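# Close all sliding guard screens along the bench

## Task

Slide every guard screen on the bench machines completely closed so the production line can run, and make sure no loose item is left lying inside any guard.

## Robot and tools

Robot: two arms, left_arm and right_arm, each with a five-finger hand (left_arm has a left hand, the mirror of the right). Each arm rides its own carriage on one floor track running along y at x = 0. left_rail carries left_arm and is always the one toward +y; right_rail carries right_arm. An arm's base sits at x = 0, y = its carriage's position_m, z = 0.03 m, facing +x.

Scene frame (all reported positions): fixed to the table, table top z = 0, +z up, +x the direction the arms face, +y to their left, y = 0 at track centre. The table edge is at x = 0.31 m. Positions are in metres; reported orientation is a wxyz quaternion.

Hand point: a point riding with the palm, 0.05 m in front of it, 0.15 m out from the wrist flange. Its +z runs along the straight fingers, +y out of the palm, +x across the palm away from the thumb on the right hand but toward the thumb on the left hand. Straight fingers extend 0.06 to 0.07 m past the point. A bracket on the little-finger side of the wrist can strike things; with fingers level the wrist may hang well below the hand point.

execute_actions(actions, cameras): runs a list of actions. Each action may hold "rows" (1 to 15 rows, each applied for one control step of 1/30 s), "steps" (1 to 450, default 15, at least the number of rows), "until", and device commands. A row is always 28 numbers in [-1, 1], covering both arms: left_arm dx, dy, dz, rx, ry, rz, then left_gripper little, ring, middle, index, thumb_bend, thumb_turn, force_limit, speed, then the same fourteen for right_arm/right_gripper. The six pose numbers are an offset, not a pose: they are measured from that arm's Hand target as it stood when the action began, in that Hand target's own axes. 1.0 equals 0.6 m for dx/dy/dz or 180 degrees for the rotation vector rx/ry/rz. All rows in one action count from that same start, but each new action starts afresh, so repeating an offset moves further. Six zeros re-command the current Hand target. After the last row the arm keeps heading for that row's target for the remaining steps. Commanded orientation is clipped to within 32 degrees of the measured one each step. For gentle motion ramp offsets gradually (0.01 per row = 6 mm per step).
Hand numbers: the four fingers and thumb_bend go from +1 straight/open to -1 curled/closed; thumb_turn +1 is beside the palm, -1 opposite the fingers. With the thumb turned in front, the hand grips objects roughly 0.035 to 0.065 m thick, or a handle down to about 0.025 m. force_limit maps -1..+1 to about 0..10 N at the fingertip (0..15 N for thumb motors); speed rises linearly from near zero at -1 to full at +0.48 and above. Use speed -0.94 or lower for a gentle close. To keep a hand unchanged, resend the exact eight numbers of its last executed row.
Devices: {"left_rail": {...}} or {"right_rail": {...}} with position_m (left_rail -1.1 to 2 m, right_rail -2 to 1.1 m; an absolute place on the track), speed_m_s (0.01 to 1), acceleration_factor (0.1 to 1), or {"stop": true}. Keep the carriages at least 0.98 m apart. After sending position_m, wait with an action like {"steps": n, "until": {"left_rail": {"position_status": ["!=", "moving"]}}}, and let the carriage arrive before placing a hand. until also accepts {"all": {"status": "ended"}} or {"any": ...}, and comparisons "=", "!=", "<", "<=", ">", ">=" (numbers need one). An out-of-range value refuses the whole call.

move(target, speed, blend, stop_force, zero, blocking, cameras): straight-line paths for the hand points. target is one 28-number row or a list of up to 15 rows, every row an offset from the Hand targets at the move's start (not from the previous row). speed 0.002 to 3.2 m/s (default 0.25), one value or one per target. blend in metres rounds corners in a list. stop_force 4 to 120 N ends an arm's path when its wrist sensor feels that much push; leave it out to move off a contact. blocking=false returns early; then use wait or stop before further rows or moves. A move lasts at most 10 s.
wait(seconds 0 to 10); stop() brakes a running move; zoom_image(camera, region [x0,y0,x1,y1] pixels, at most 504x504) on cam_high, cam_aisle_left, cam_aisle_right, cam_left_wrist or cam_right_wrist (all 896x504); show_instructions(); zero_wrist_force(arm); finished_scene(scene 1).

Results: end_effector_position, quaternion, velocities; Hand target (the base for the next offsets); Joint positions per arm as rail metres then six joint angles; joint torques; Wrist force/torque in the hand's axes; hand_measured, hand_stopped_by (moving, target, force, stalled, fault) and hand_load_n per hand motor; carriage position_m, position_status (moving, done, contact_stop, time_out, stopped, stopped_with_arm, stopped_for_other_arm, stopped_for_other_carriage) and position_answer (taken/not_taken); a move adds a line such as done, off_target, held or fault with any limits. Motor temperatures appear; MOTOR HOT shows at 70 °C and brakes engage at 85 °C.

Avoid: anything falling or being set down off the table fails the task. Arms are stiff; pushing past a firm contact, hard impacts, or outside force near 150 N or joint torque limits stops the arm for 10 s. Never let the two arms or carriages press on each other. Move slowly near contacts, go around an arm's own base rather than near it, and release objects only when they are still.

Each tool is called after "Request:" as a command line: name --argument value for each argument, lists and objects as JSON in quotes; but a table of rows of numbers goes row by row, as --pt "numbers of a row", without its own name.

Reference images:

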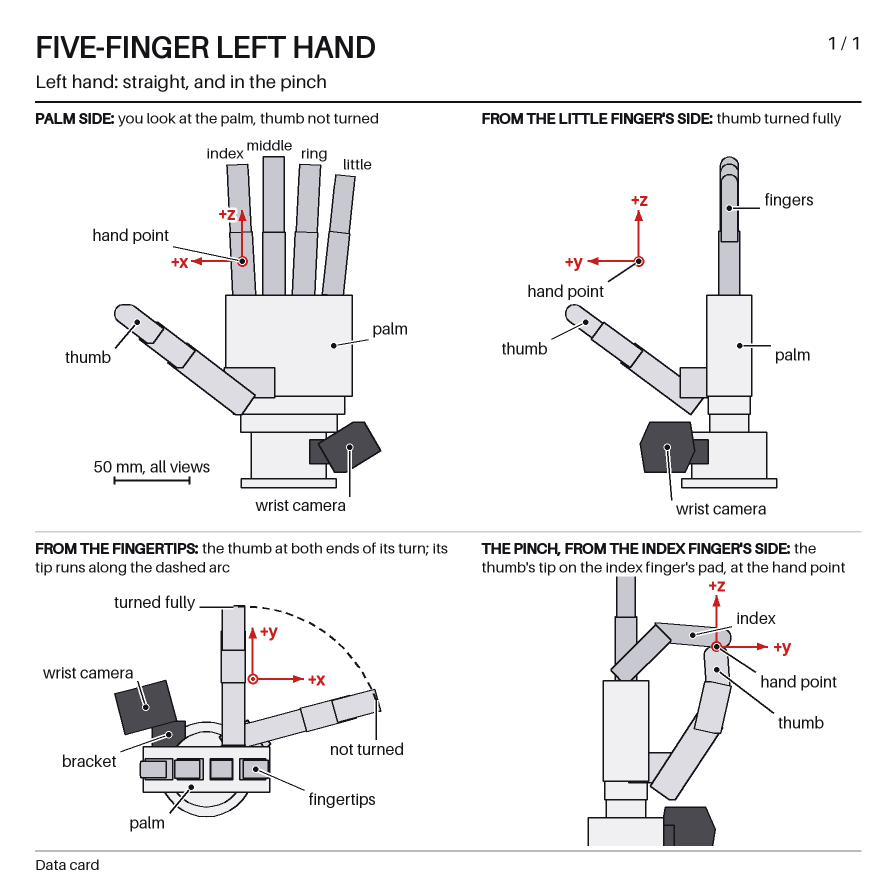

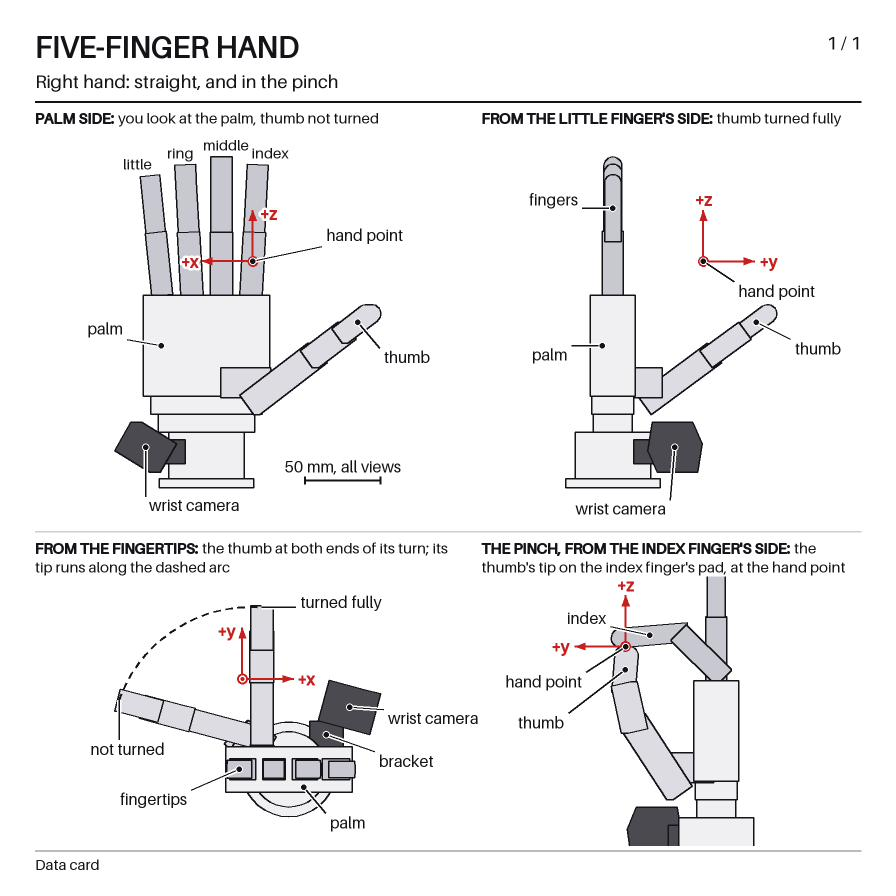

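## Session

Request:
execute_actions --actions '[]'

Scene clock: 0.00 s.
left_arm: end_effector_position=(+0.4295, +1.2837, +0.2494) hand_measured=(+1.000, +1.000, +1.000, +1.000, +1.000, +1.000) hand_load_n=(+0.0, +0.0, +0.0, +0.0, +0.0, +0.0) hand_stopped_by=(target, target, target, target, target, target) hand_force_limit=0.00 hand_speed=-0.80 end_effector_quat_wxyz=(+0.000, +1.000, +0.000, +0.000) | right_arm: end_effector_position=(+0.4295, -1.5220, +0.2494) hand_measured=(+1.000, +1.000, +1.000, +1.000, +1.000, +1.000) hand_load_n=(+0.0, +0.0, +0.0, +0.0, +0.0, +0.0) hand_stopped_by=(target, target, target, target, target, target) hand_force_limit=0.00 hand_speed=-0.80 end_effector_quat_wxyz=(+0.000, +0.000, +1.000, +0.000)
Joint positions: left_arm=[1.278 -0.281 -1.567 2.134 1.004 1.571 1.29] | right_arm=[-1.649 -0.281 -1.567 2.134 1.004 1.571 -1.851]
Joint velocities: within noise
Joint torques (N m): no reading
Motor temperatures (°C): left_arm=[34 32 31 38 35 38] | right_arm=[34 29 35 38 36 31]
Wrist force (N): no reading
Wrist torque (N m): no reading
Wrist force, peak (N): no reading
Hand target: left_arm +0.4295, +1.2837, +0.2494; +0.000, +1.000, +0.000, +0.000 | right_arm +0.4295, -1.5220, +0.2494; +0.000, +0.000, +1.000, +0.000
left_rail: position_m=1.278 position_status=done
right_rail: position_m=-1.649 position_status=done

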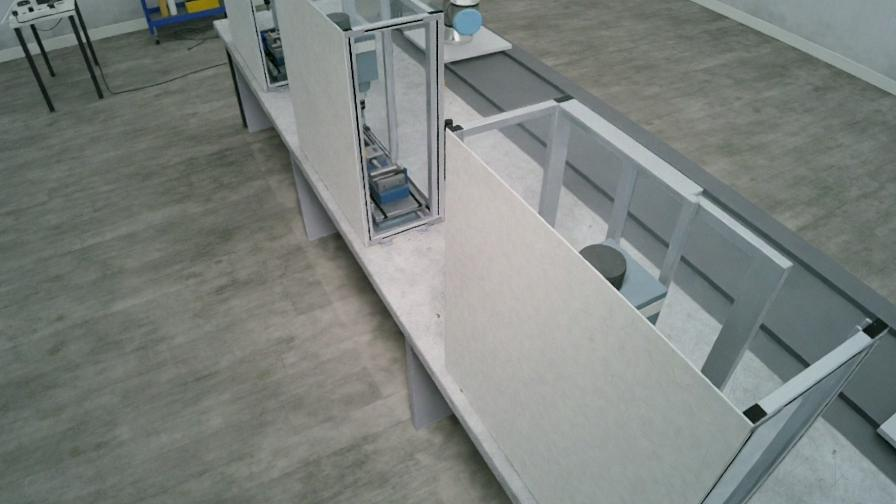

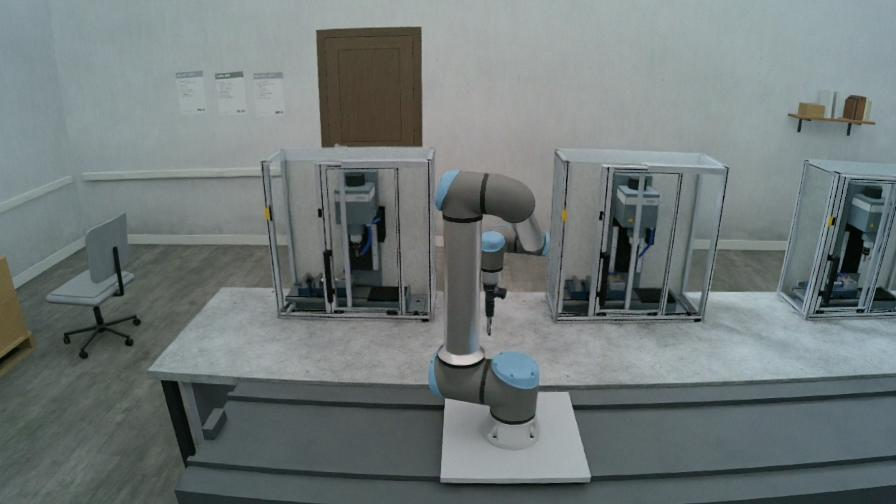

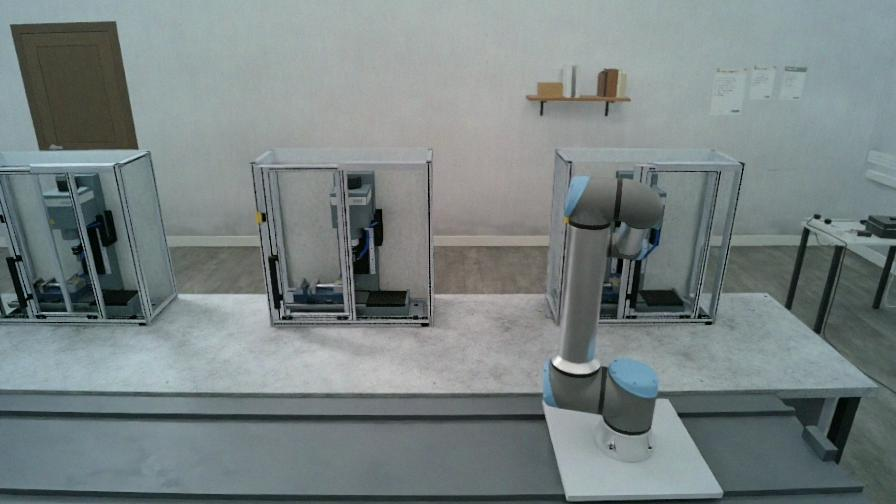

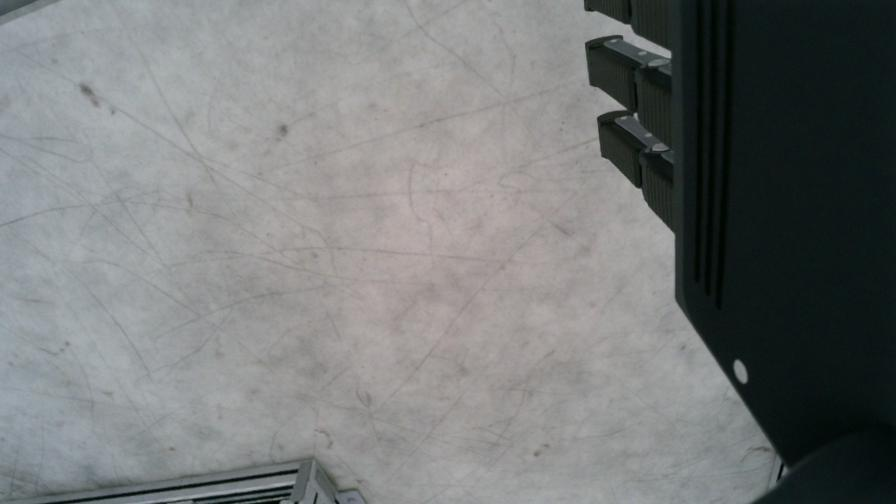

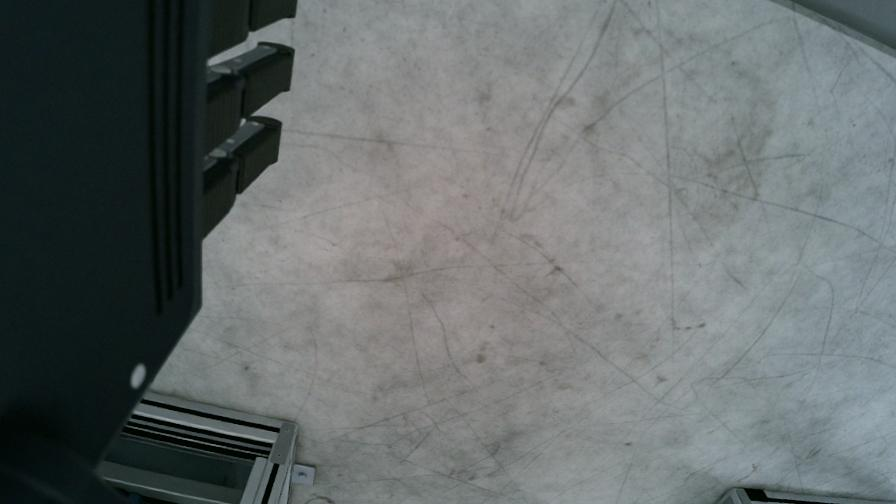

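Request:
zoom_image --camera "cam_aisle_left" --region '[240, 130, 460, 340]'

Request:
zoom_image --camera "cam_aisle_left" --region '[530, 130, 750, 340]'

Request:
zoom_image --camera "cam_aisle_left" --region '[740, 130, 896, 340]'

Request:
zoom_image --camera "cam_aisle_right" --region '[0, 130, 200, 340]'

Request:
zoom_image --camera "cam_aisle_right" --region '[240, 130, 460, 340]'

Request:
zoom_image --camera "cam_aisle_right" --region '[530, 130, 750, 340]'

Request:
zoom_image --camera "cam_high" --region '[400, 80, 896, 504]'

Request:
zoom_image --camera "cam_high" --region '[200, 0, 460, 260]'

Scaled by 2.291 from the camera's 896x504 image, which has a finer 1280x720 frame.

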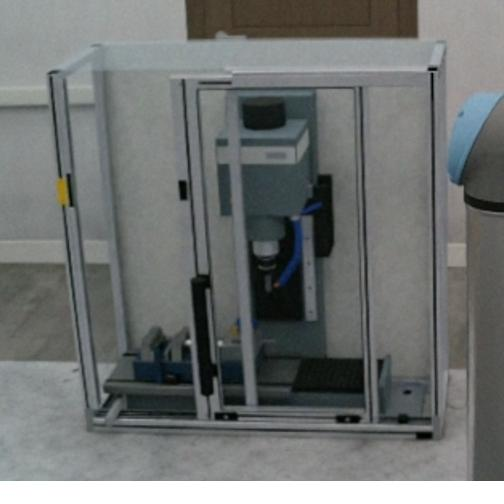

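Scaled by 2.291 from the camera's 896x504 image, which has a finer 1280x720 frame.

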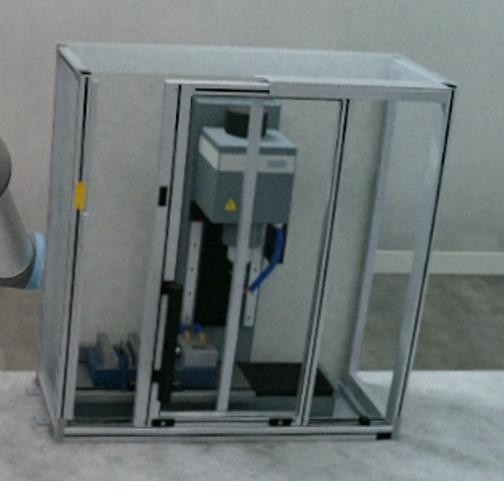

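Scaled by 2.400 from the camera's 896x504 image, which has a finer 1280x720 frame.

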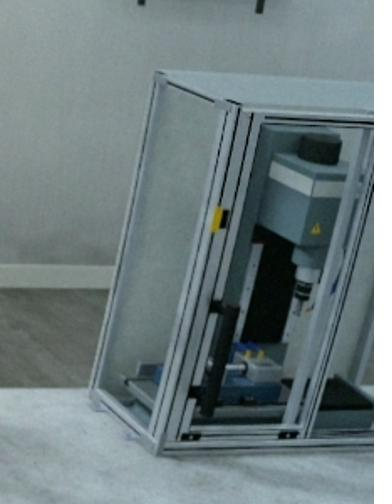

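Scaled by 2.400 from the camera's 896x504 image, which has a finer 1280x720 frame.

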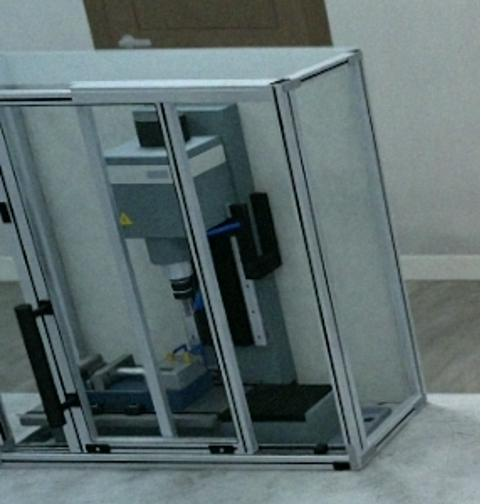

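Scaled by 2.291 from the camera's 896x504 image, which has a finer 1280x720 frame.

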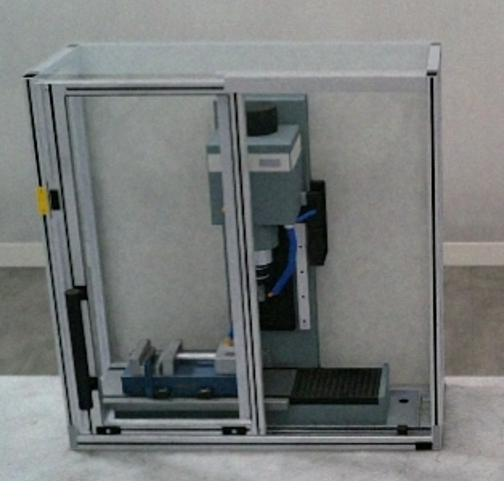

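Scaled by 2.291 from the camera's 896x504 image, which has a finer 1280x720 frame.

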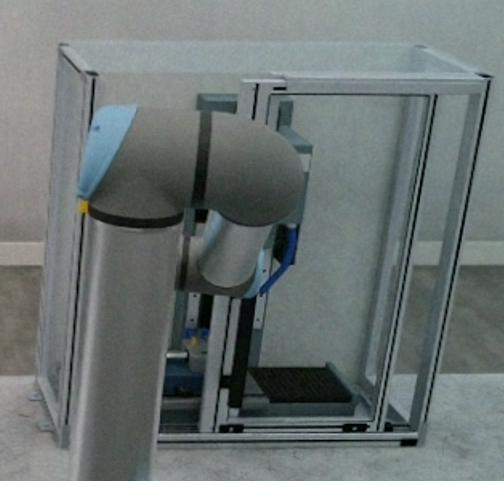

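Scaled by 1.016 from the camera's 896x504 image, which has a finer 1280x720 frame.

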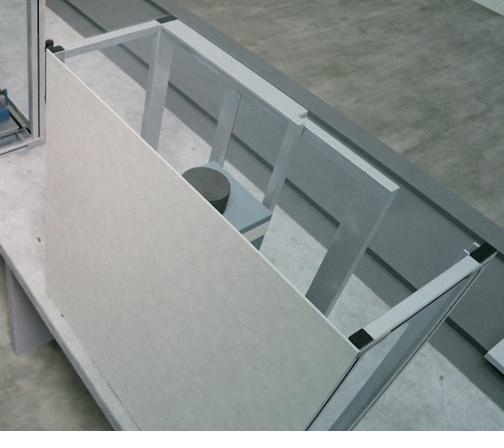

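Scaled by 1.938 from the camera's 896x504 image, which has a finer 1280x720 frame.

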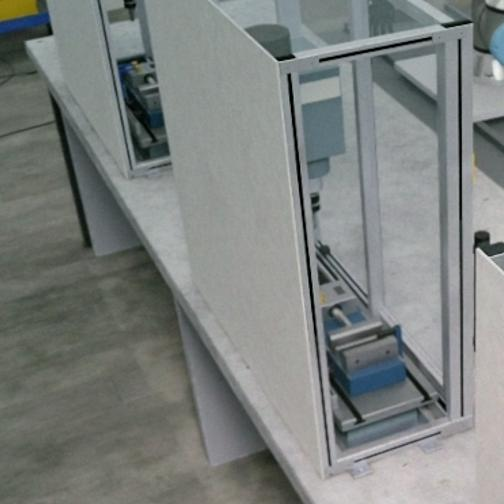

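Request:
execute_actions --actions '[{"left_rail":{"position_m":1.85,"speed_m_s":0.6,"acceleration_factor":0.6},"right_rail":{"position_m":-1.92,"speed_m_s":0.6,"acceleration_factor":0.6},"steps":5},{"steps":150,"until":{"all":{"status":"ended"}}}]'

Request:
move --target '[-0.083,0,-0.417,0,0.194,0,1,1,1,1,1,1,0,-0.8,0.083,0,-0.417,0,-0.194,0,1,1,1,1,1,1,0,-0.8]' --speed 0.3 --cameras '["cam_left_wrist","cam_right_wrist"]'

Scene clock: 7.37 s.
left_arm: end_effector_position=(+0.4295, +1.8562, +0.2494) hand_measured=(+1.000, +1.000, +1.000, +1.000, +1.000, +1.000) hand_load_n=(+0.0, +0.0, +0.0, +0.0, +0.0, +0.0) hand_stopped_by=(target, target, target, target, target, target) hand_force_limit=0.00 hand_speed=-0.80 end_effector_quat_wxyz=(+0.000, +1.000, +0.000, +0.000) | right_arm: end_effector_position=(+0.4295, -1.7934, +0.2494) hand_measured=(+1.000, +1.000, +1.000, +1.000, +1.000, +1.000) hand_load_n=(+0.0, +0.0, +0.0, +0.0, +0.0, +0.5) hand_stopped_by=(target, target, target, target, target, target) hand_force_limit=0.00 hand_speed=-0.80 end_effector_quat_wxyz=(+0.000, +0.000, +1.000, +0.000)
Joint positions: left_arm=[1.85 -0.28 -1.567 2.134 1.004 1.571 1.29] | right_arm=[-1.92 -0.281 -1.567 2.134 1.004 1.571 -1.851]
Joint torques (N m): left_arm=[0.38 -33.36 -33.37 3.94 0.21 0.58] | right_arm=[-2.26 -29.46 -29.31 4.09 -0.07 -0.39]
Wrist force (N): left_arm=[-0.3 -0.3 -0.1] | right_arm=[-0.3 -0.3 -0.3]
Wrist torque (N m): left_arm=[-0.04 0.05 -0.01] | right_arm=[-0.02 0.05 -0.03]
Wrist force, peak (N): left_arm=[-0.4 -0.9 -0.6] | right_arm=[-0.1 -1.0 -0.4]
Hand target: left_arm +0.4295, +1.8562, +0.2494; +0.000, +1.000, +0.000, +0.000 | right_arm +0.4295, -1.7934, +0.2494; +0.000, +0.000, +1.000, +0.000
left_rail: position_m=1.850 speed_m_s=0.60 position_status=done
right_rail: position_m=-1.920 speed_m_s=0.60 position_status=done

Scene clock: 9.23 s.
left_arm: end_effector_position=(+0.3797, +1.8562, +0.4996) hand_measured=(+1.000, +1.000, +1.000, +1.000, +1.000, +1.000) hand_load_n=(+0.0, +0.0, +0.0, +0.0, +0.0, +0.0) hand_stopped_by=(target, target, target, target, target, target) hand_force_limit=0.00 hand_speed=-0.80 end_effector_quat_wxyz=(+0.000, +0.954, +0.000, +0.300) | right_arm: end_effector_position=(+0.3797, -1.7934, +0.4996) hand_measured=(+1.000, +1.000, +1.000, +1.000, +1.000, +1.000) hand_load_n=(+0.0, +0.0, +0.0, +0.0, +0.0, +0.0) hand_stopped_by=(target, target, target, target, target, target) hand_force_limit=0.00 hand_speed=-0.80 end_effector_quat_wxyz=(+0.300, +0.000, +0.954, +0.000)
Joint positions: left_arm=[1.85 -0.644 -2.167 2.094 1.135 1.22 1.019] | right_arm=[-1.92 -0.644 -2.167 2.094 1.135 1.22 -2.123]
Joint torques (N m): left_arm=[-14.56 -10.57 -33.47 6.34 -4.09 -1.23] | right_arm=[-19.13 0.26 -25.61 4.74 -3.53 -3.99]
Wrist force (N): left_arm=[1.3 -0.7 0.1] | right_arm=[0.4 0.0 -0.1]
Wrist torque (N m): left_arm=[-0.14 0.00 0.23] | right_arm=[-0.01 -0.01 0.13]
Wrist force, peak (N): left_arm=[1.5 -0.7 -1.6] | right_arm=[-0.3 0.1 -1.6]
Hand target: left_arm +0.3797, +1.8562, +0.4996; +0.000, +0.954, +0.000, +0.300 | right_arm +0.3797, -1.7935, +0.4996; +0.300, +0.000, +0.954, +0.000
Off the commanded pose: left_arm 0.000 m, 0 deg | right_arm 0.000 m, 0 deg.
left_rail: position_m=1.850 speed_m_s=0.60 position_status=done
right_rail: position_m=-1.920 speed_m_s=0.60 position_status=done
move: done
camera_calibration:
cam_left_wrist: T_world_to_cam=[[0.186739, 0.970308, 0.153723, -1.95088], [0.368245, -0.214202, 0.904717, -0.196145], [0.910782, -0.112338, -0.397311, 0.17291], [0, 0, 0, 1]] pos_world=[0.279051, 1.87037, 0.546051]
cam_right_wrist: T_world_to_cam=[[-0.212711, 0.966269, -0.145182, 1.88308], [0.391644, 0.220437, 0.893321, -0.195472], [0.895192, 0.13316, -0.425323, 0.231639], [0, 0, 0, 1]] pos_world=[0.269746, -1.80731, 0.54653]
Images, in order (width x height): cam_left_wrist 896x504, cam_right_wrist 896x504.

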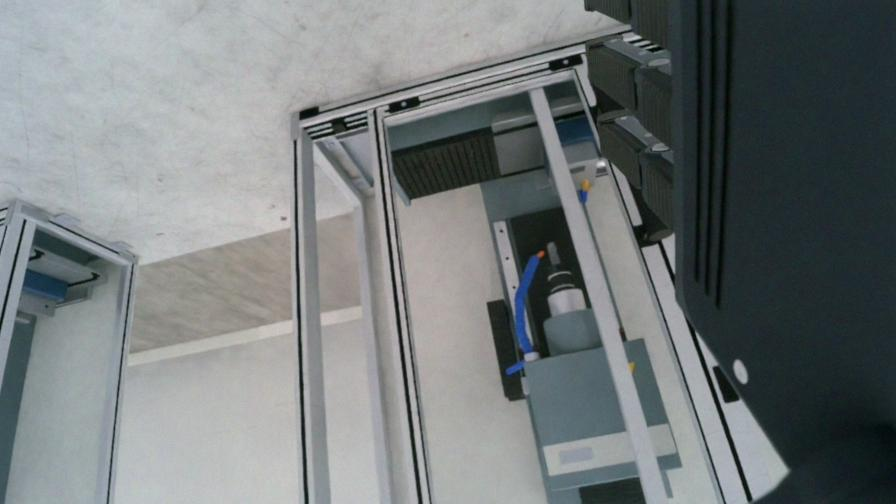

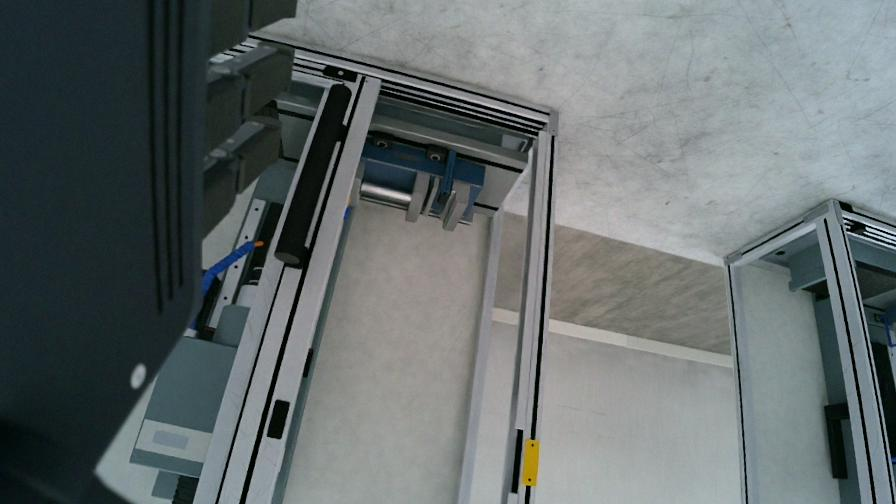

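Request:
zoom_image --camera "cam_right_wrist" --region '[240, 30, 580, 250]'

Request:
zoom_image --camera "cam_left_wrist" --region '[280, 20, 680, 260]'

Scaled by 1.482 from the camera's 896x504 image, which has a finer 1280x720 frame.

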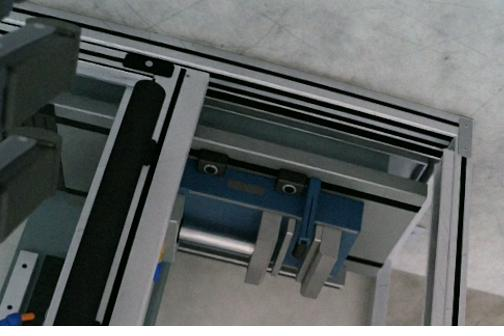

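Scaled by 1.260 from the camera's 896x504 image, which has a finer 1280x720 frame.

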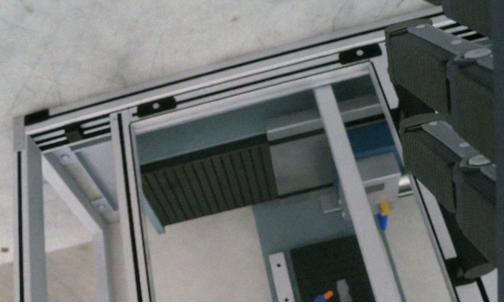

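Request:
move --target '[0.068,-0.417,0.048,0,0,0,1,1,1,1,1,1,0,-0.8,-0.088,0.05,0.163,0,0,0,1,1,1,1,1,1,0,-0.8]' --speed 0.3 --cameras '["cam_left_wrist","cam_right_wrist"]'

Request:
zoom_image --camera "cam_right_wrist" --region '[300, 0, 600, 220]'

Request:
zoom_image --camera "cam_left_wrist" --region '[280, 20, 680, 260]'

Scene clock: 12.63 s.
left_arm: end_effector_position=(+0.4296, +2.1063, +0.4993) hand_measured=(+1.000, +1.000, +1.000, +1.000, +1.000, +1.000) hand_load_n=(+0.0, +0.0, +0.0, +0.0, +0.0, +0.0) hand_stopped_by=(target, target, target, target, target, target) hand_force_limit=0.00 hand_speed=-0.80 end_effector_quat_wxyz=(+0.000, +0.954, +0.000, +0.300) | right_arm: end_effector_position=(+0.4790, -1.7634, +0.4496) hand_measured=(+1.000, +1.000, +1.000, +1.000, +1.000, +1.000) hand_load_n=(+0.0, +0.0, +0.0, +0.0, +0.0, +0.0) hand_stopped_by=(target, target, target, target, target, target) hand_force_limit=0.00 hand_speed=-0.80 end_effector_quat_wxyz=(+0.300, +0.000, +0.954, +0.000)
Joint positions: left_arm=[1.85 0.454 -1.74 1.828 0.922 1.825 1.951] | right_arm=[-1.92 -0.274 -1.911 2.034 0.855 1.415 -1.797]
Joint torques (N m): left_arm=[9.67 -7.56 -49.33 6.03 4.59 2.22] | right_arm=[12.48 -2.39 -48.41 -0.12 1.57 3.87]
Wrist force (N): left_arm=[1.4 -0.6 -0.1] | right_arm=[0.0 0.1 -0.1]
Wrist torque (N m): left_arm=[-0.11 -0.05 0.12] | right_arm=[0.00 0.05 -0.04]
Wrist force, peak (N): left_arm=[1.4 -2.9 0.3] | right_arm=[0.5 -0.5 -0.8]
Hand target: left_arm +0.4297, +2.1064, +0.4993; +0.000, +0.954, +0.000, +0.300 | right_arm +0.4790, -1.7634, +0.4496; +0.300, +0.000, +0.954, +0.000
Off the commanded pose: left_arm 0.000 m, 0 deg | right_arm 0.000 m, 0 deg.
left_rail: position_m=1.850 speed_m_s=0.60 position_status=done
right_rail: position_m=-1.920 speed_m_s=0.60 position_status=done
move: done
camera_calibration:
cam_left_wrist: T_world_to_cam=[[0.186585, 0.97031, 0.153895, -2.20289], [0.368183, -0.214292, 0.904721, -0.160559], [0.910839, -0.112146, -0.397235, 0.155013], [0, 0, 0, 1]] pos_world=[0.328951, 2.12047, 0.545852]
cam_right_wrist: T_world_to_cam=[[-0.212742, 0.966283, -0.145047, 1.86792], [0.391569, 0.220315, 0.893384, -0.19653], [0.895218, 0.133264, -0.425236, 0.117618], [0, 0, 0, 1]] pos_world=[0.369045, -1.77731, 0.496529]
Images, in order (width x height): cam_left_wrist 896x504, cam_right_wrist 896x504.

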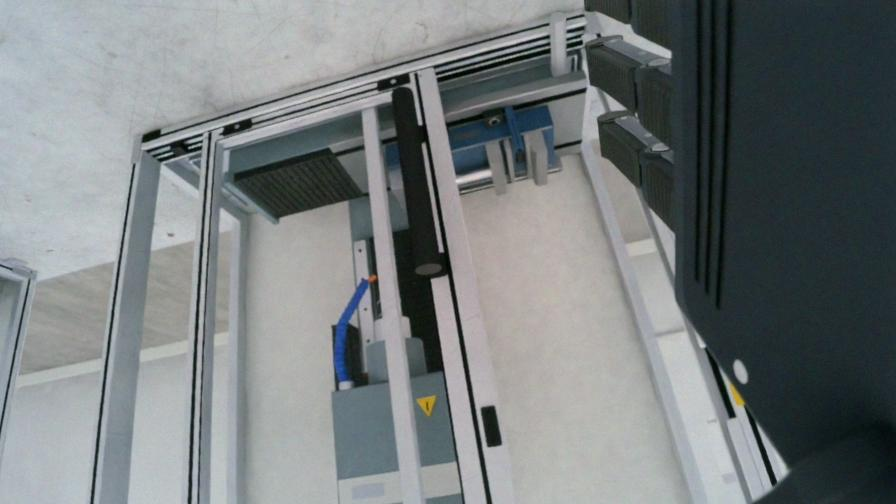

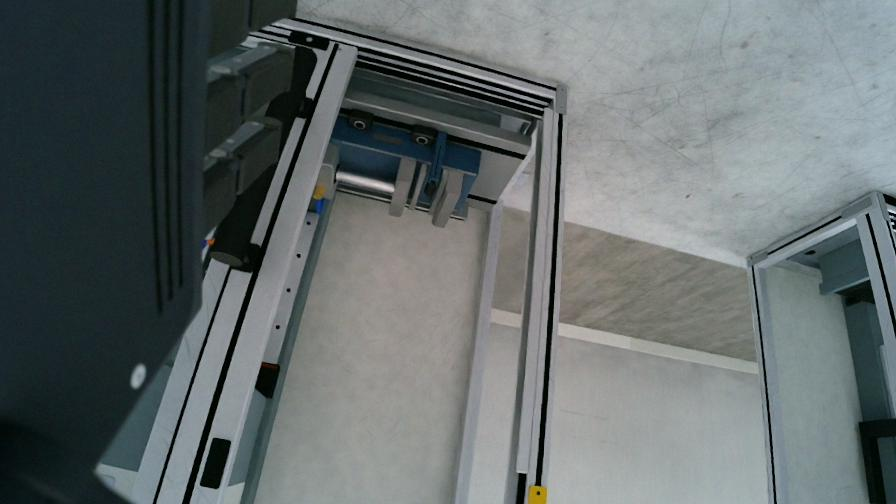

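Scaled by 1.680 from the camera's 896x504 image, which has a finer 1280x720 frame.

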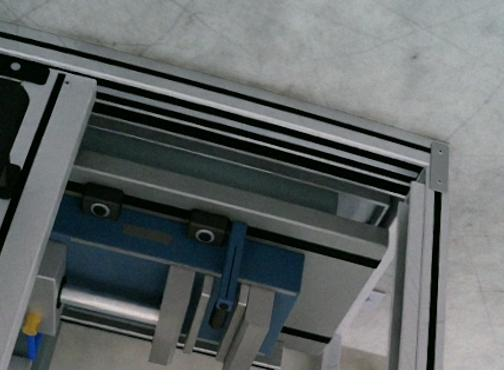

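Scaled by 1.260 from the camera's 896x504 image, which has a finer 1280x720 frame.

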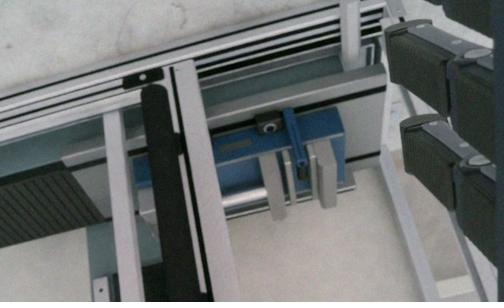

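Request:
execute_actions --actions '[{"left_rail":{"position_m":2.0},"steps":5},{"steps":90,"until":{"left_rail":{"position_status":["!=","moving"]}}}]' --cameras '["cam_left_wrist"]'

Request:
zoom_image --camera "cam_left_wrist" --region '[280, 0, 680, 240]'

Scene clock: 14.20 s.
left_arm: end_effector_position=(+0.4297, +2.2564, +0.4993) hand_measured=(+1.000, +1.000, +1.000, +1.000, +1.000, +1.000) hand_load_n=(+0.0, +0.0, +0.0, +0.0, +0.0, +0.0) hand_stopped_by=(target, target, target, target, target, target) hand_force_limit=0.00 hand_speed=-0.80 end_effector_quat_wxyz=(+0.000, +0.954, +0.000, +0.300) | right_arm: end_effector_position=(+0.4790, -1.7634, +0.4496) hand_measured=(+1.000, +1.000, +1.000, +1.000, +1.000, +1.000) hand_load_n=(+0.0, +0.0, +0.0, +0.0, +0.0, +0.0) hand_stopped_by=(target, target, target, target, target, target) hand_force_limit=0.00 hand_speed=-0.80 end_effector_quat_wxyz=(+0.300, +0.000, +0.954, +0.000)
Joint positions: left_arm=[2 0.454 -1.74 1.828 0.923 1.825 1.952] | right_arm=[-1.92 -0.274 -1.911 2.034 0.855 1.415 -1.797]
Joint torques (N m): left_arm=[7.58 -13.21 -45.68 5.53 3.83 2.8] | right_arm=[12.33 -0.31 -47.96 0.01 1.95 3.82]
Wrist force (N): left_arm=[1.6 -1.0 0.3] | right_arm=[-0.1 0.0 0.1]
Wrist torque (N m): left_arm=[-0.20 -0.08 0.15] | right_arm=[-0.02 0.06 -0.05]
Wrist force, peak (N): left_arm=[1.7 -1.2 0.4] | right_arm=[0.2 0.3 -0.5]
Hand target: left_arm +0.4297, +2.2564, +0.4993; +0.000, +0.954, +0.000, +0.300 | right_arm +0.4790, -1.7634, +0.4496; +0.300, +0.000, +0.954, +0.000
Off the commanded pose: left_arm 0.000 m, 0 deg | right_arm 0.000 m, 0 deg.
left_rail: position_m=2.000 speed_m_s=0.60 position_status=done
right_rail: position_m=-1.920 speed_m_s=0.60 position_status=done
camera_calibration:
cam_left_wrist: T_world_to_cam=[[0.186651, 0.970319, 0.153763, -2.34841], [0.368264, -0.214205, 0.904708, -0.128631], [0.910792, -0.112239, -0.397315, 0.172104], [0, 0, 0, 1]] pos_world=[0.328951, 2.27047, 0.545851]
Images, in order (width x height): cam_left_wrist 896x504.

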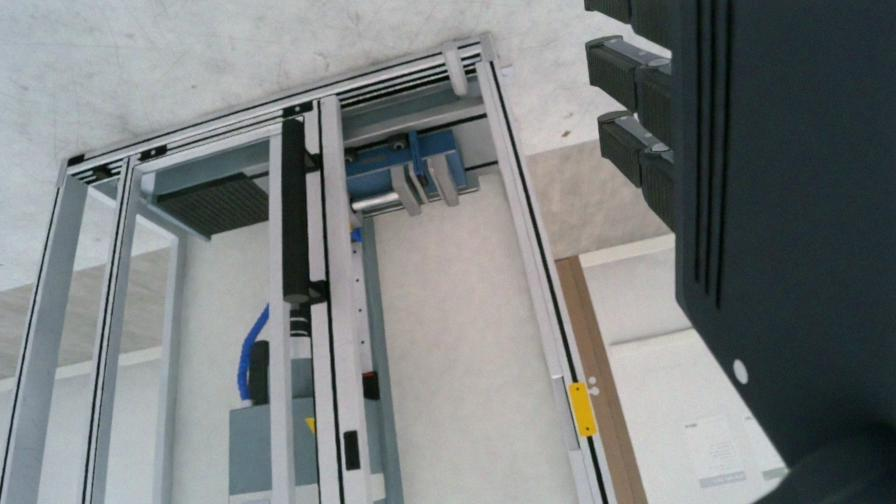

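Scaled by 1.260 from the camera's 896x504 image, which has a finer 1280x720 frame.

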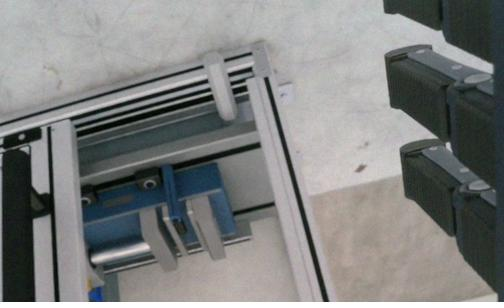

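Request:
move --target '[0.046,0.05,0.195,0,-0.083,0,1,1,1,1,1,1,0,-0.8,0,0,0,0,0,0,1,1,1,1,1,1,0,-0.8]' --speed 0.3 --cameras '["cam_left_wrist"]'

Request:
zoom_image --camera "cam_left_wrist" --region '[350, 0, 600, 240]'

Scene clock: 16.17 s.
left_arm: end_effector_position=(+0.5192, +2.2264, +0.4192) hand_measured=(+1.000, +1.000, +1.000, +1.000, +1.000, +1.000) hand_load_n=(+0.0, +0.0, +0.0, +0.0, +0.0, +0.0) hand_stopped_by=(target, target, target, target, target, target) hand_force_limit=0.00 hand_speed=-0.80 end_effector_quat_wxyz=(+0.000, +0.985, +0.000, +0.174) | right_arm: end_effector_position=(+0.4790, -1.7634, +0.4496) hand_measured=(+1.000, +1.000, +1.000, +1.000, +1.000, +1.000) hand_load_n=(+0.0, +0.0, +0.0, +0.0, +0.0, +0.0) hand_stopped_by=(target, target, target, target, target, target) hand_force_limit=0.00 hand_speed=-0.80 end_effector_quat_wxyz=(+0.300, +0.000, +0.954, +0.000)
Joint positions: left_arm=[2 0.261 -1.547 1.766 1.015 1.659 1.816] | right_arm=[-1.92 -0.274 -1.911 2.034 0.855 1.415 -1.797]
Joint torques (N m): left_arm=[-13.09 -25.23 -46.08 6.59 -3.01 -1.5] | right_arm=[12.31 -2.02 -48.6 0.07 1.72 4]
Wrist force (N): left_arm=[1.2 -0.5 0.1] | right_arm=[-0.1 0.1 -0.3]
Wrist torque (N m): left_arm=[-0.08 -0.09 0.24] | right_arm=[0.02 0.08 -0.05]
Wrist force, peak (N): left_arm=[2.3 0.0 1.4] | right_arm=[-0.6 -0.1 0.1]
Hand target: left_arm +0.5193, +2.2264, +0.4192; +0.000, +0.985, +0.000, +0.173 | right_arm +0.4790, -1.7634, +0.4496; +0.300, +0.000, +0.954, +0.000
Off the commanded pose: left_arm 0.000 m, 0 deg | right_arm 0.000 m, 0 deg.
left_rail: position_m=2.000 speed_m_s=0.60 position_status=done
right_rail: position_m=-1.920 speed_m_s=0.60 position_status=done
move: done
camera_calibration:
cam_left_wrist: T_world_to_cam=[[0.220013, 0.970301, 0.10055, -2.31875], [0.588884, -0.214284, 0.779293, -0.157295], [0.777695, -0.112242, -0.61854, 0.217276], [0, 0, 0, 1]] pos_world=[0.43381, 2.24057, 0.490123]
Images, in order (width x height): cam_left_wrist 896x504.

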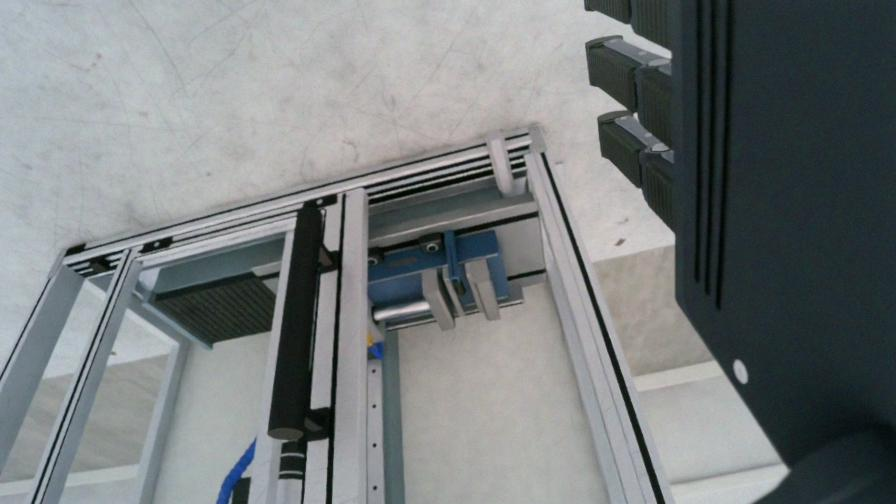

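Scaled by 2.016 from the camera's 896x504 image, which has a finer 1280x720 frame.

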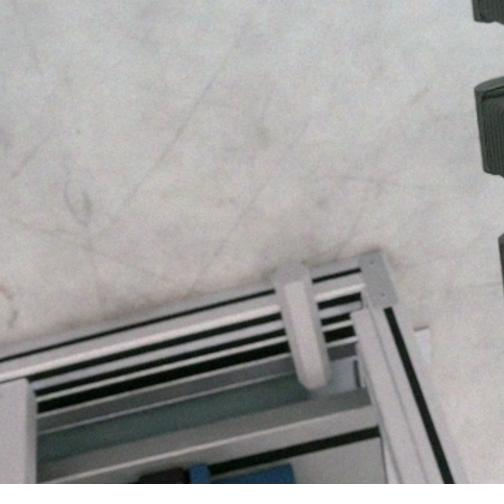

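Request:
move --target '[0.11,-0.103,0.477,0,0,0,1,1,1,1,1,1,0,-0.8,0,0,0,0,0,0,1,1,1,1,1,1,0,-0.8]' --speed 0.2 --cameras '["cam_left_wrist"]'

Request:
zoom_image --camera "cam_left_wrist" --region '[350, 100, 600, 350]'

Scene clock: 21.97 s.
left_arm: end_effector_position=(+0.6790, +2.2882, +0.1729) hand_measured=(+1.000, +1.000, +1.000, +1.000, +1.000, +1.000) hand_load_n=(+0.0, +0.0, +0.0, +0.0, +0.0, -0.5) hand_stopped_by=(target, target, target, target, target, target) hand_force_limit=0.00 hand_speed=-0.80 end_effector_quat_wxyz=(+0.000, +0.985, +0.000, +0.173) | right_arm: end_effector_position=(+0.4790, -1.7634, +0.4496) hand_measured=(+1.000, +1.000, +1.000, +1.000, +1.000, +1.000) hand_load_n=(+0.0, +0.0, +0.0, +0.0, +0.0, +0.0) hand_stopped_by=(target, target, target, target, target, target) hand_force_limit=0.00 hand_speed=-0.80 end_effector_quat_wxyz=(+0.300, +0.000, +0.954, +0.000)
Joint positions: left_arm=[2 0.29 -1.119 1.691 0.664 1.669 1.844] | right_arm=[-1.92 -0.274 -1.911 2.034 0.855 1.415 -1.797]
Joint torques (N m): left_arm=[12.05 -54.81 -40.24 -0.74 4.3 2.83] | right_arm=[12.11 -0.76 -48.02 -0.05 1.62 3.98]
Wrist force (N): left_arm=[1.1 -0.5 -0.7] | right_arm=[-0.2 -0.1 -0.2]
Wrist torque (N m): left_arm=[-0.04 -0.17 0.02] | right_arm=[-0.02 0.09 -0.06]
Wrist force, peak (N): left_arm=[1.5 -0.5 0.7] | right_arm=[0.2 0.0 -0.6]
Hand target: left_arm +0.6791, +2.2882, +0.1728; +0.000, +0.985, +0.000, +0.173 | right_arm +0.4790, -1.7634, +0.4496; +0.300, +0.000, +0.954, +0.000
Off the commanded pose: left_arm 0.000 m, 0 deg | right_arm 0.000 m, 0 deg.
left_rail: position_m=2.000 speed_m_s=0.60 position_status=done
right_rail: position_m=-1.920 speed_m_s=0.60 position_status=done
move: done
camera_calibration:
cam_left_wrist: T_world_to_cam=[[0.219973, 0.970321, 0.100446, -2.38902], [0.589015, -0.214194, 0.779219, -0.046485], [0.777607, -0.112243, -0.618651, -0.05248], [0, 0, 0, 1]] pos_world=[0.59371, 2.30227, 0.243722]
Images, in order (width x height): cam_left_wrist 896x504.

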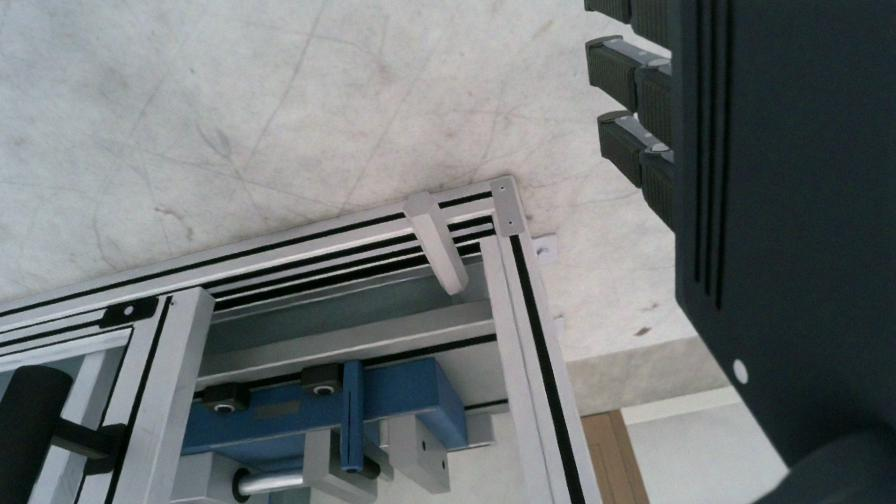

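Scaled by 2.016 from the camera's 896x504 image, which has a finer 1280x720 frame.

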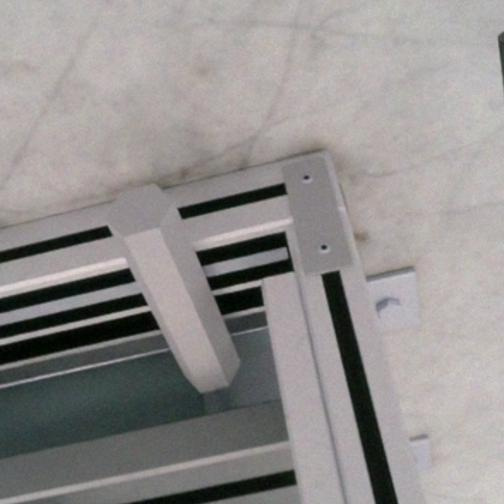

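Request:
move --target '[-0.048,0.167,0.036,0,0.167,0,1,1,1,1,1,1,0,-0.8,0,0,0,0,0,0,1,1,1,1,1,1,0,-0.8]' --speed 0.15 --cameras '["cam_left_wrist"]'

Request:
zoom_image --camera "cam_left_wrist" --region '[350, 0, 600, 250]'

Scene clock: 25.57 s.
left_arm: end_effector_position=(+0.6594, +2.1880, +0.1426) hand_measured=(+1.000, +1.000, +1.000, +1.000, +1.000, +1.000) hand_load_n=(+0.0, +0.0, +0.0, +0.0, -0.5, +0.0) hand_stopped_by=(target, target, target, target, target, target) hand_force_limit=0.00 hand_speed=-0.80 end_effector_quat_wxyz=(+0.000, +0.906, +0.000, +0.423) | right_arm: end_effector_position=(+0.4790, -1.7634, +0.4496) hand_measured=(+1.000, +1.000, +1.000, +1.000, +1.000, +1.000) hand_load_n=(+0.0, +0.0, +0.0, +0.0, +0.0, +0.0) hand_stopped_by=(target, target, target, target, target, target) hand_force_limit=0.00 hand_speed=-0.80 end_effector_quat_wxyz=(+0.300, +0.000, +0.954, +0.000)
Joint positions: left_arm=[2 0.163 -1.307 2.133 -0.122 1.696 1.676] | right_arm=[-1.92 -0.274 -1.911 2.034 0.855 1.415 -1.797]
Joint torques (N m): left_arm=[-13.49 -70.48 -21.54 -2.91 -3.3 -1.06] | right_arm=[11.02 -2.26 -47.95 -0.04 1.51 3.88]
Wrist force (N): left_arm=[1.5 -1.0 1.3] | right_arm=[-0.1 -0.1 -0.2]
Wrist torque (N m): left_arm=[-0.32 -0.02 0.26] | right_arm=[-0.01 0.07 -0.04]
Wrist force, peak (N): left_arm=[2.0 -1.2 0.8] | right_arm=[-0.1 -0.1 -0.6]
Hand target: left_arm +0.6594, +2.1880, +0.1426; +0.000, +0.906, +0.000, +0.423 | right_arm +0.4790, -1.7634, +0.4496; +0.300, +0.000, +0.954, +0.000
Off the commanded pose: left_arm 0.000 m, 0 deg | right_arm 0.000 m, 0 deg.
left_rail: position_m=2.000 speed_m_s=0.60 position_status=done
right_rail: position_m=-1.920 speed_m_s=0.60 position_status=done
move: done
camera_calibration:
cam_left_wrist: T_world_to_cam=[[0.140089, 0.97032, 0.197113, -2.24565], [0.119581, -0.214199, 0.969443, 0.249565], [0.982891, -0.112237, -0.146038, -0.269876], [0, 0, 0, 1]] pos_world=[0.550007, 2.20217, 0.161296]
Images, in order (width x height): cam_left_wrist 896x504.

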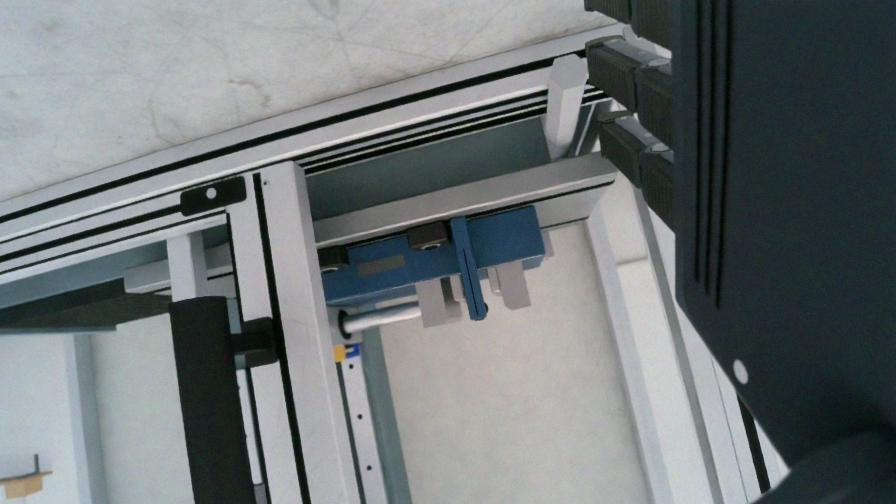

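Scaled by 2.016 from the camera's 896x504 image, which has a finer 1280x720 frame.

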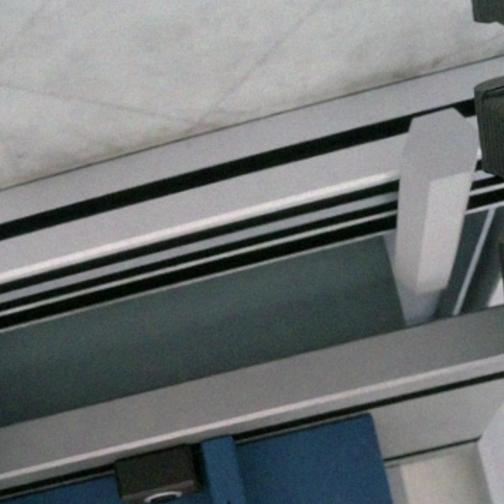

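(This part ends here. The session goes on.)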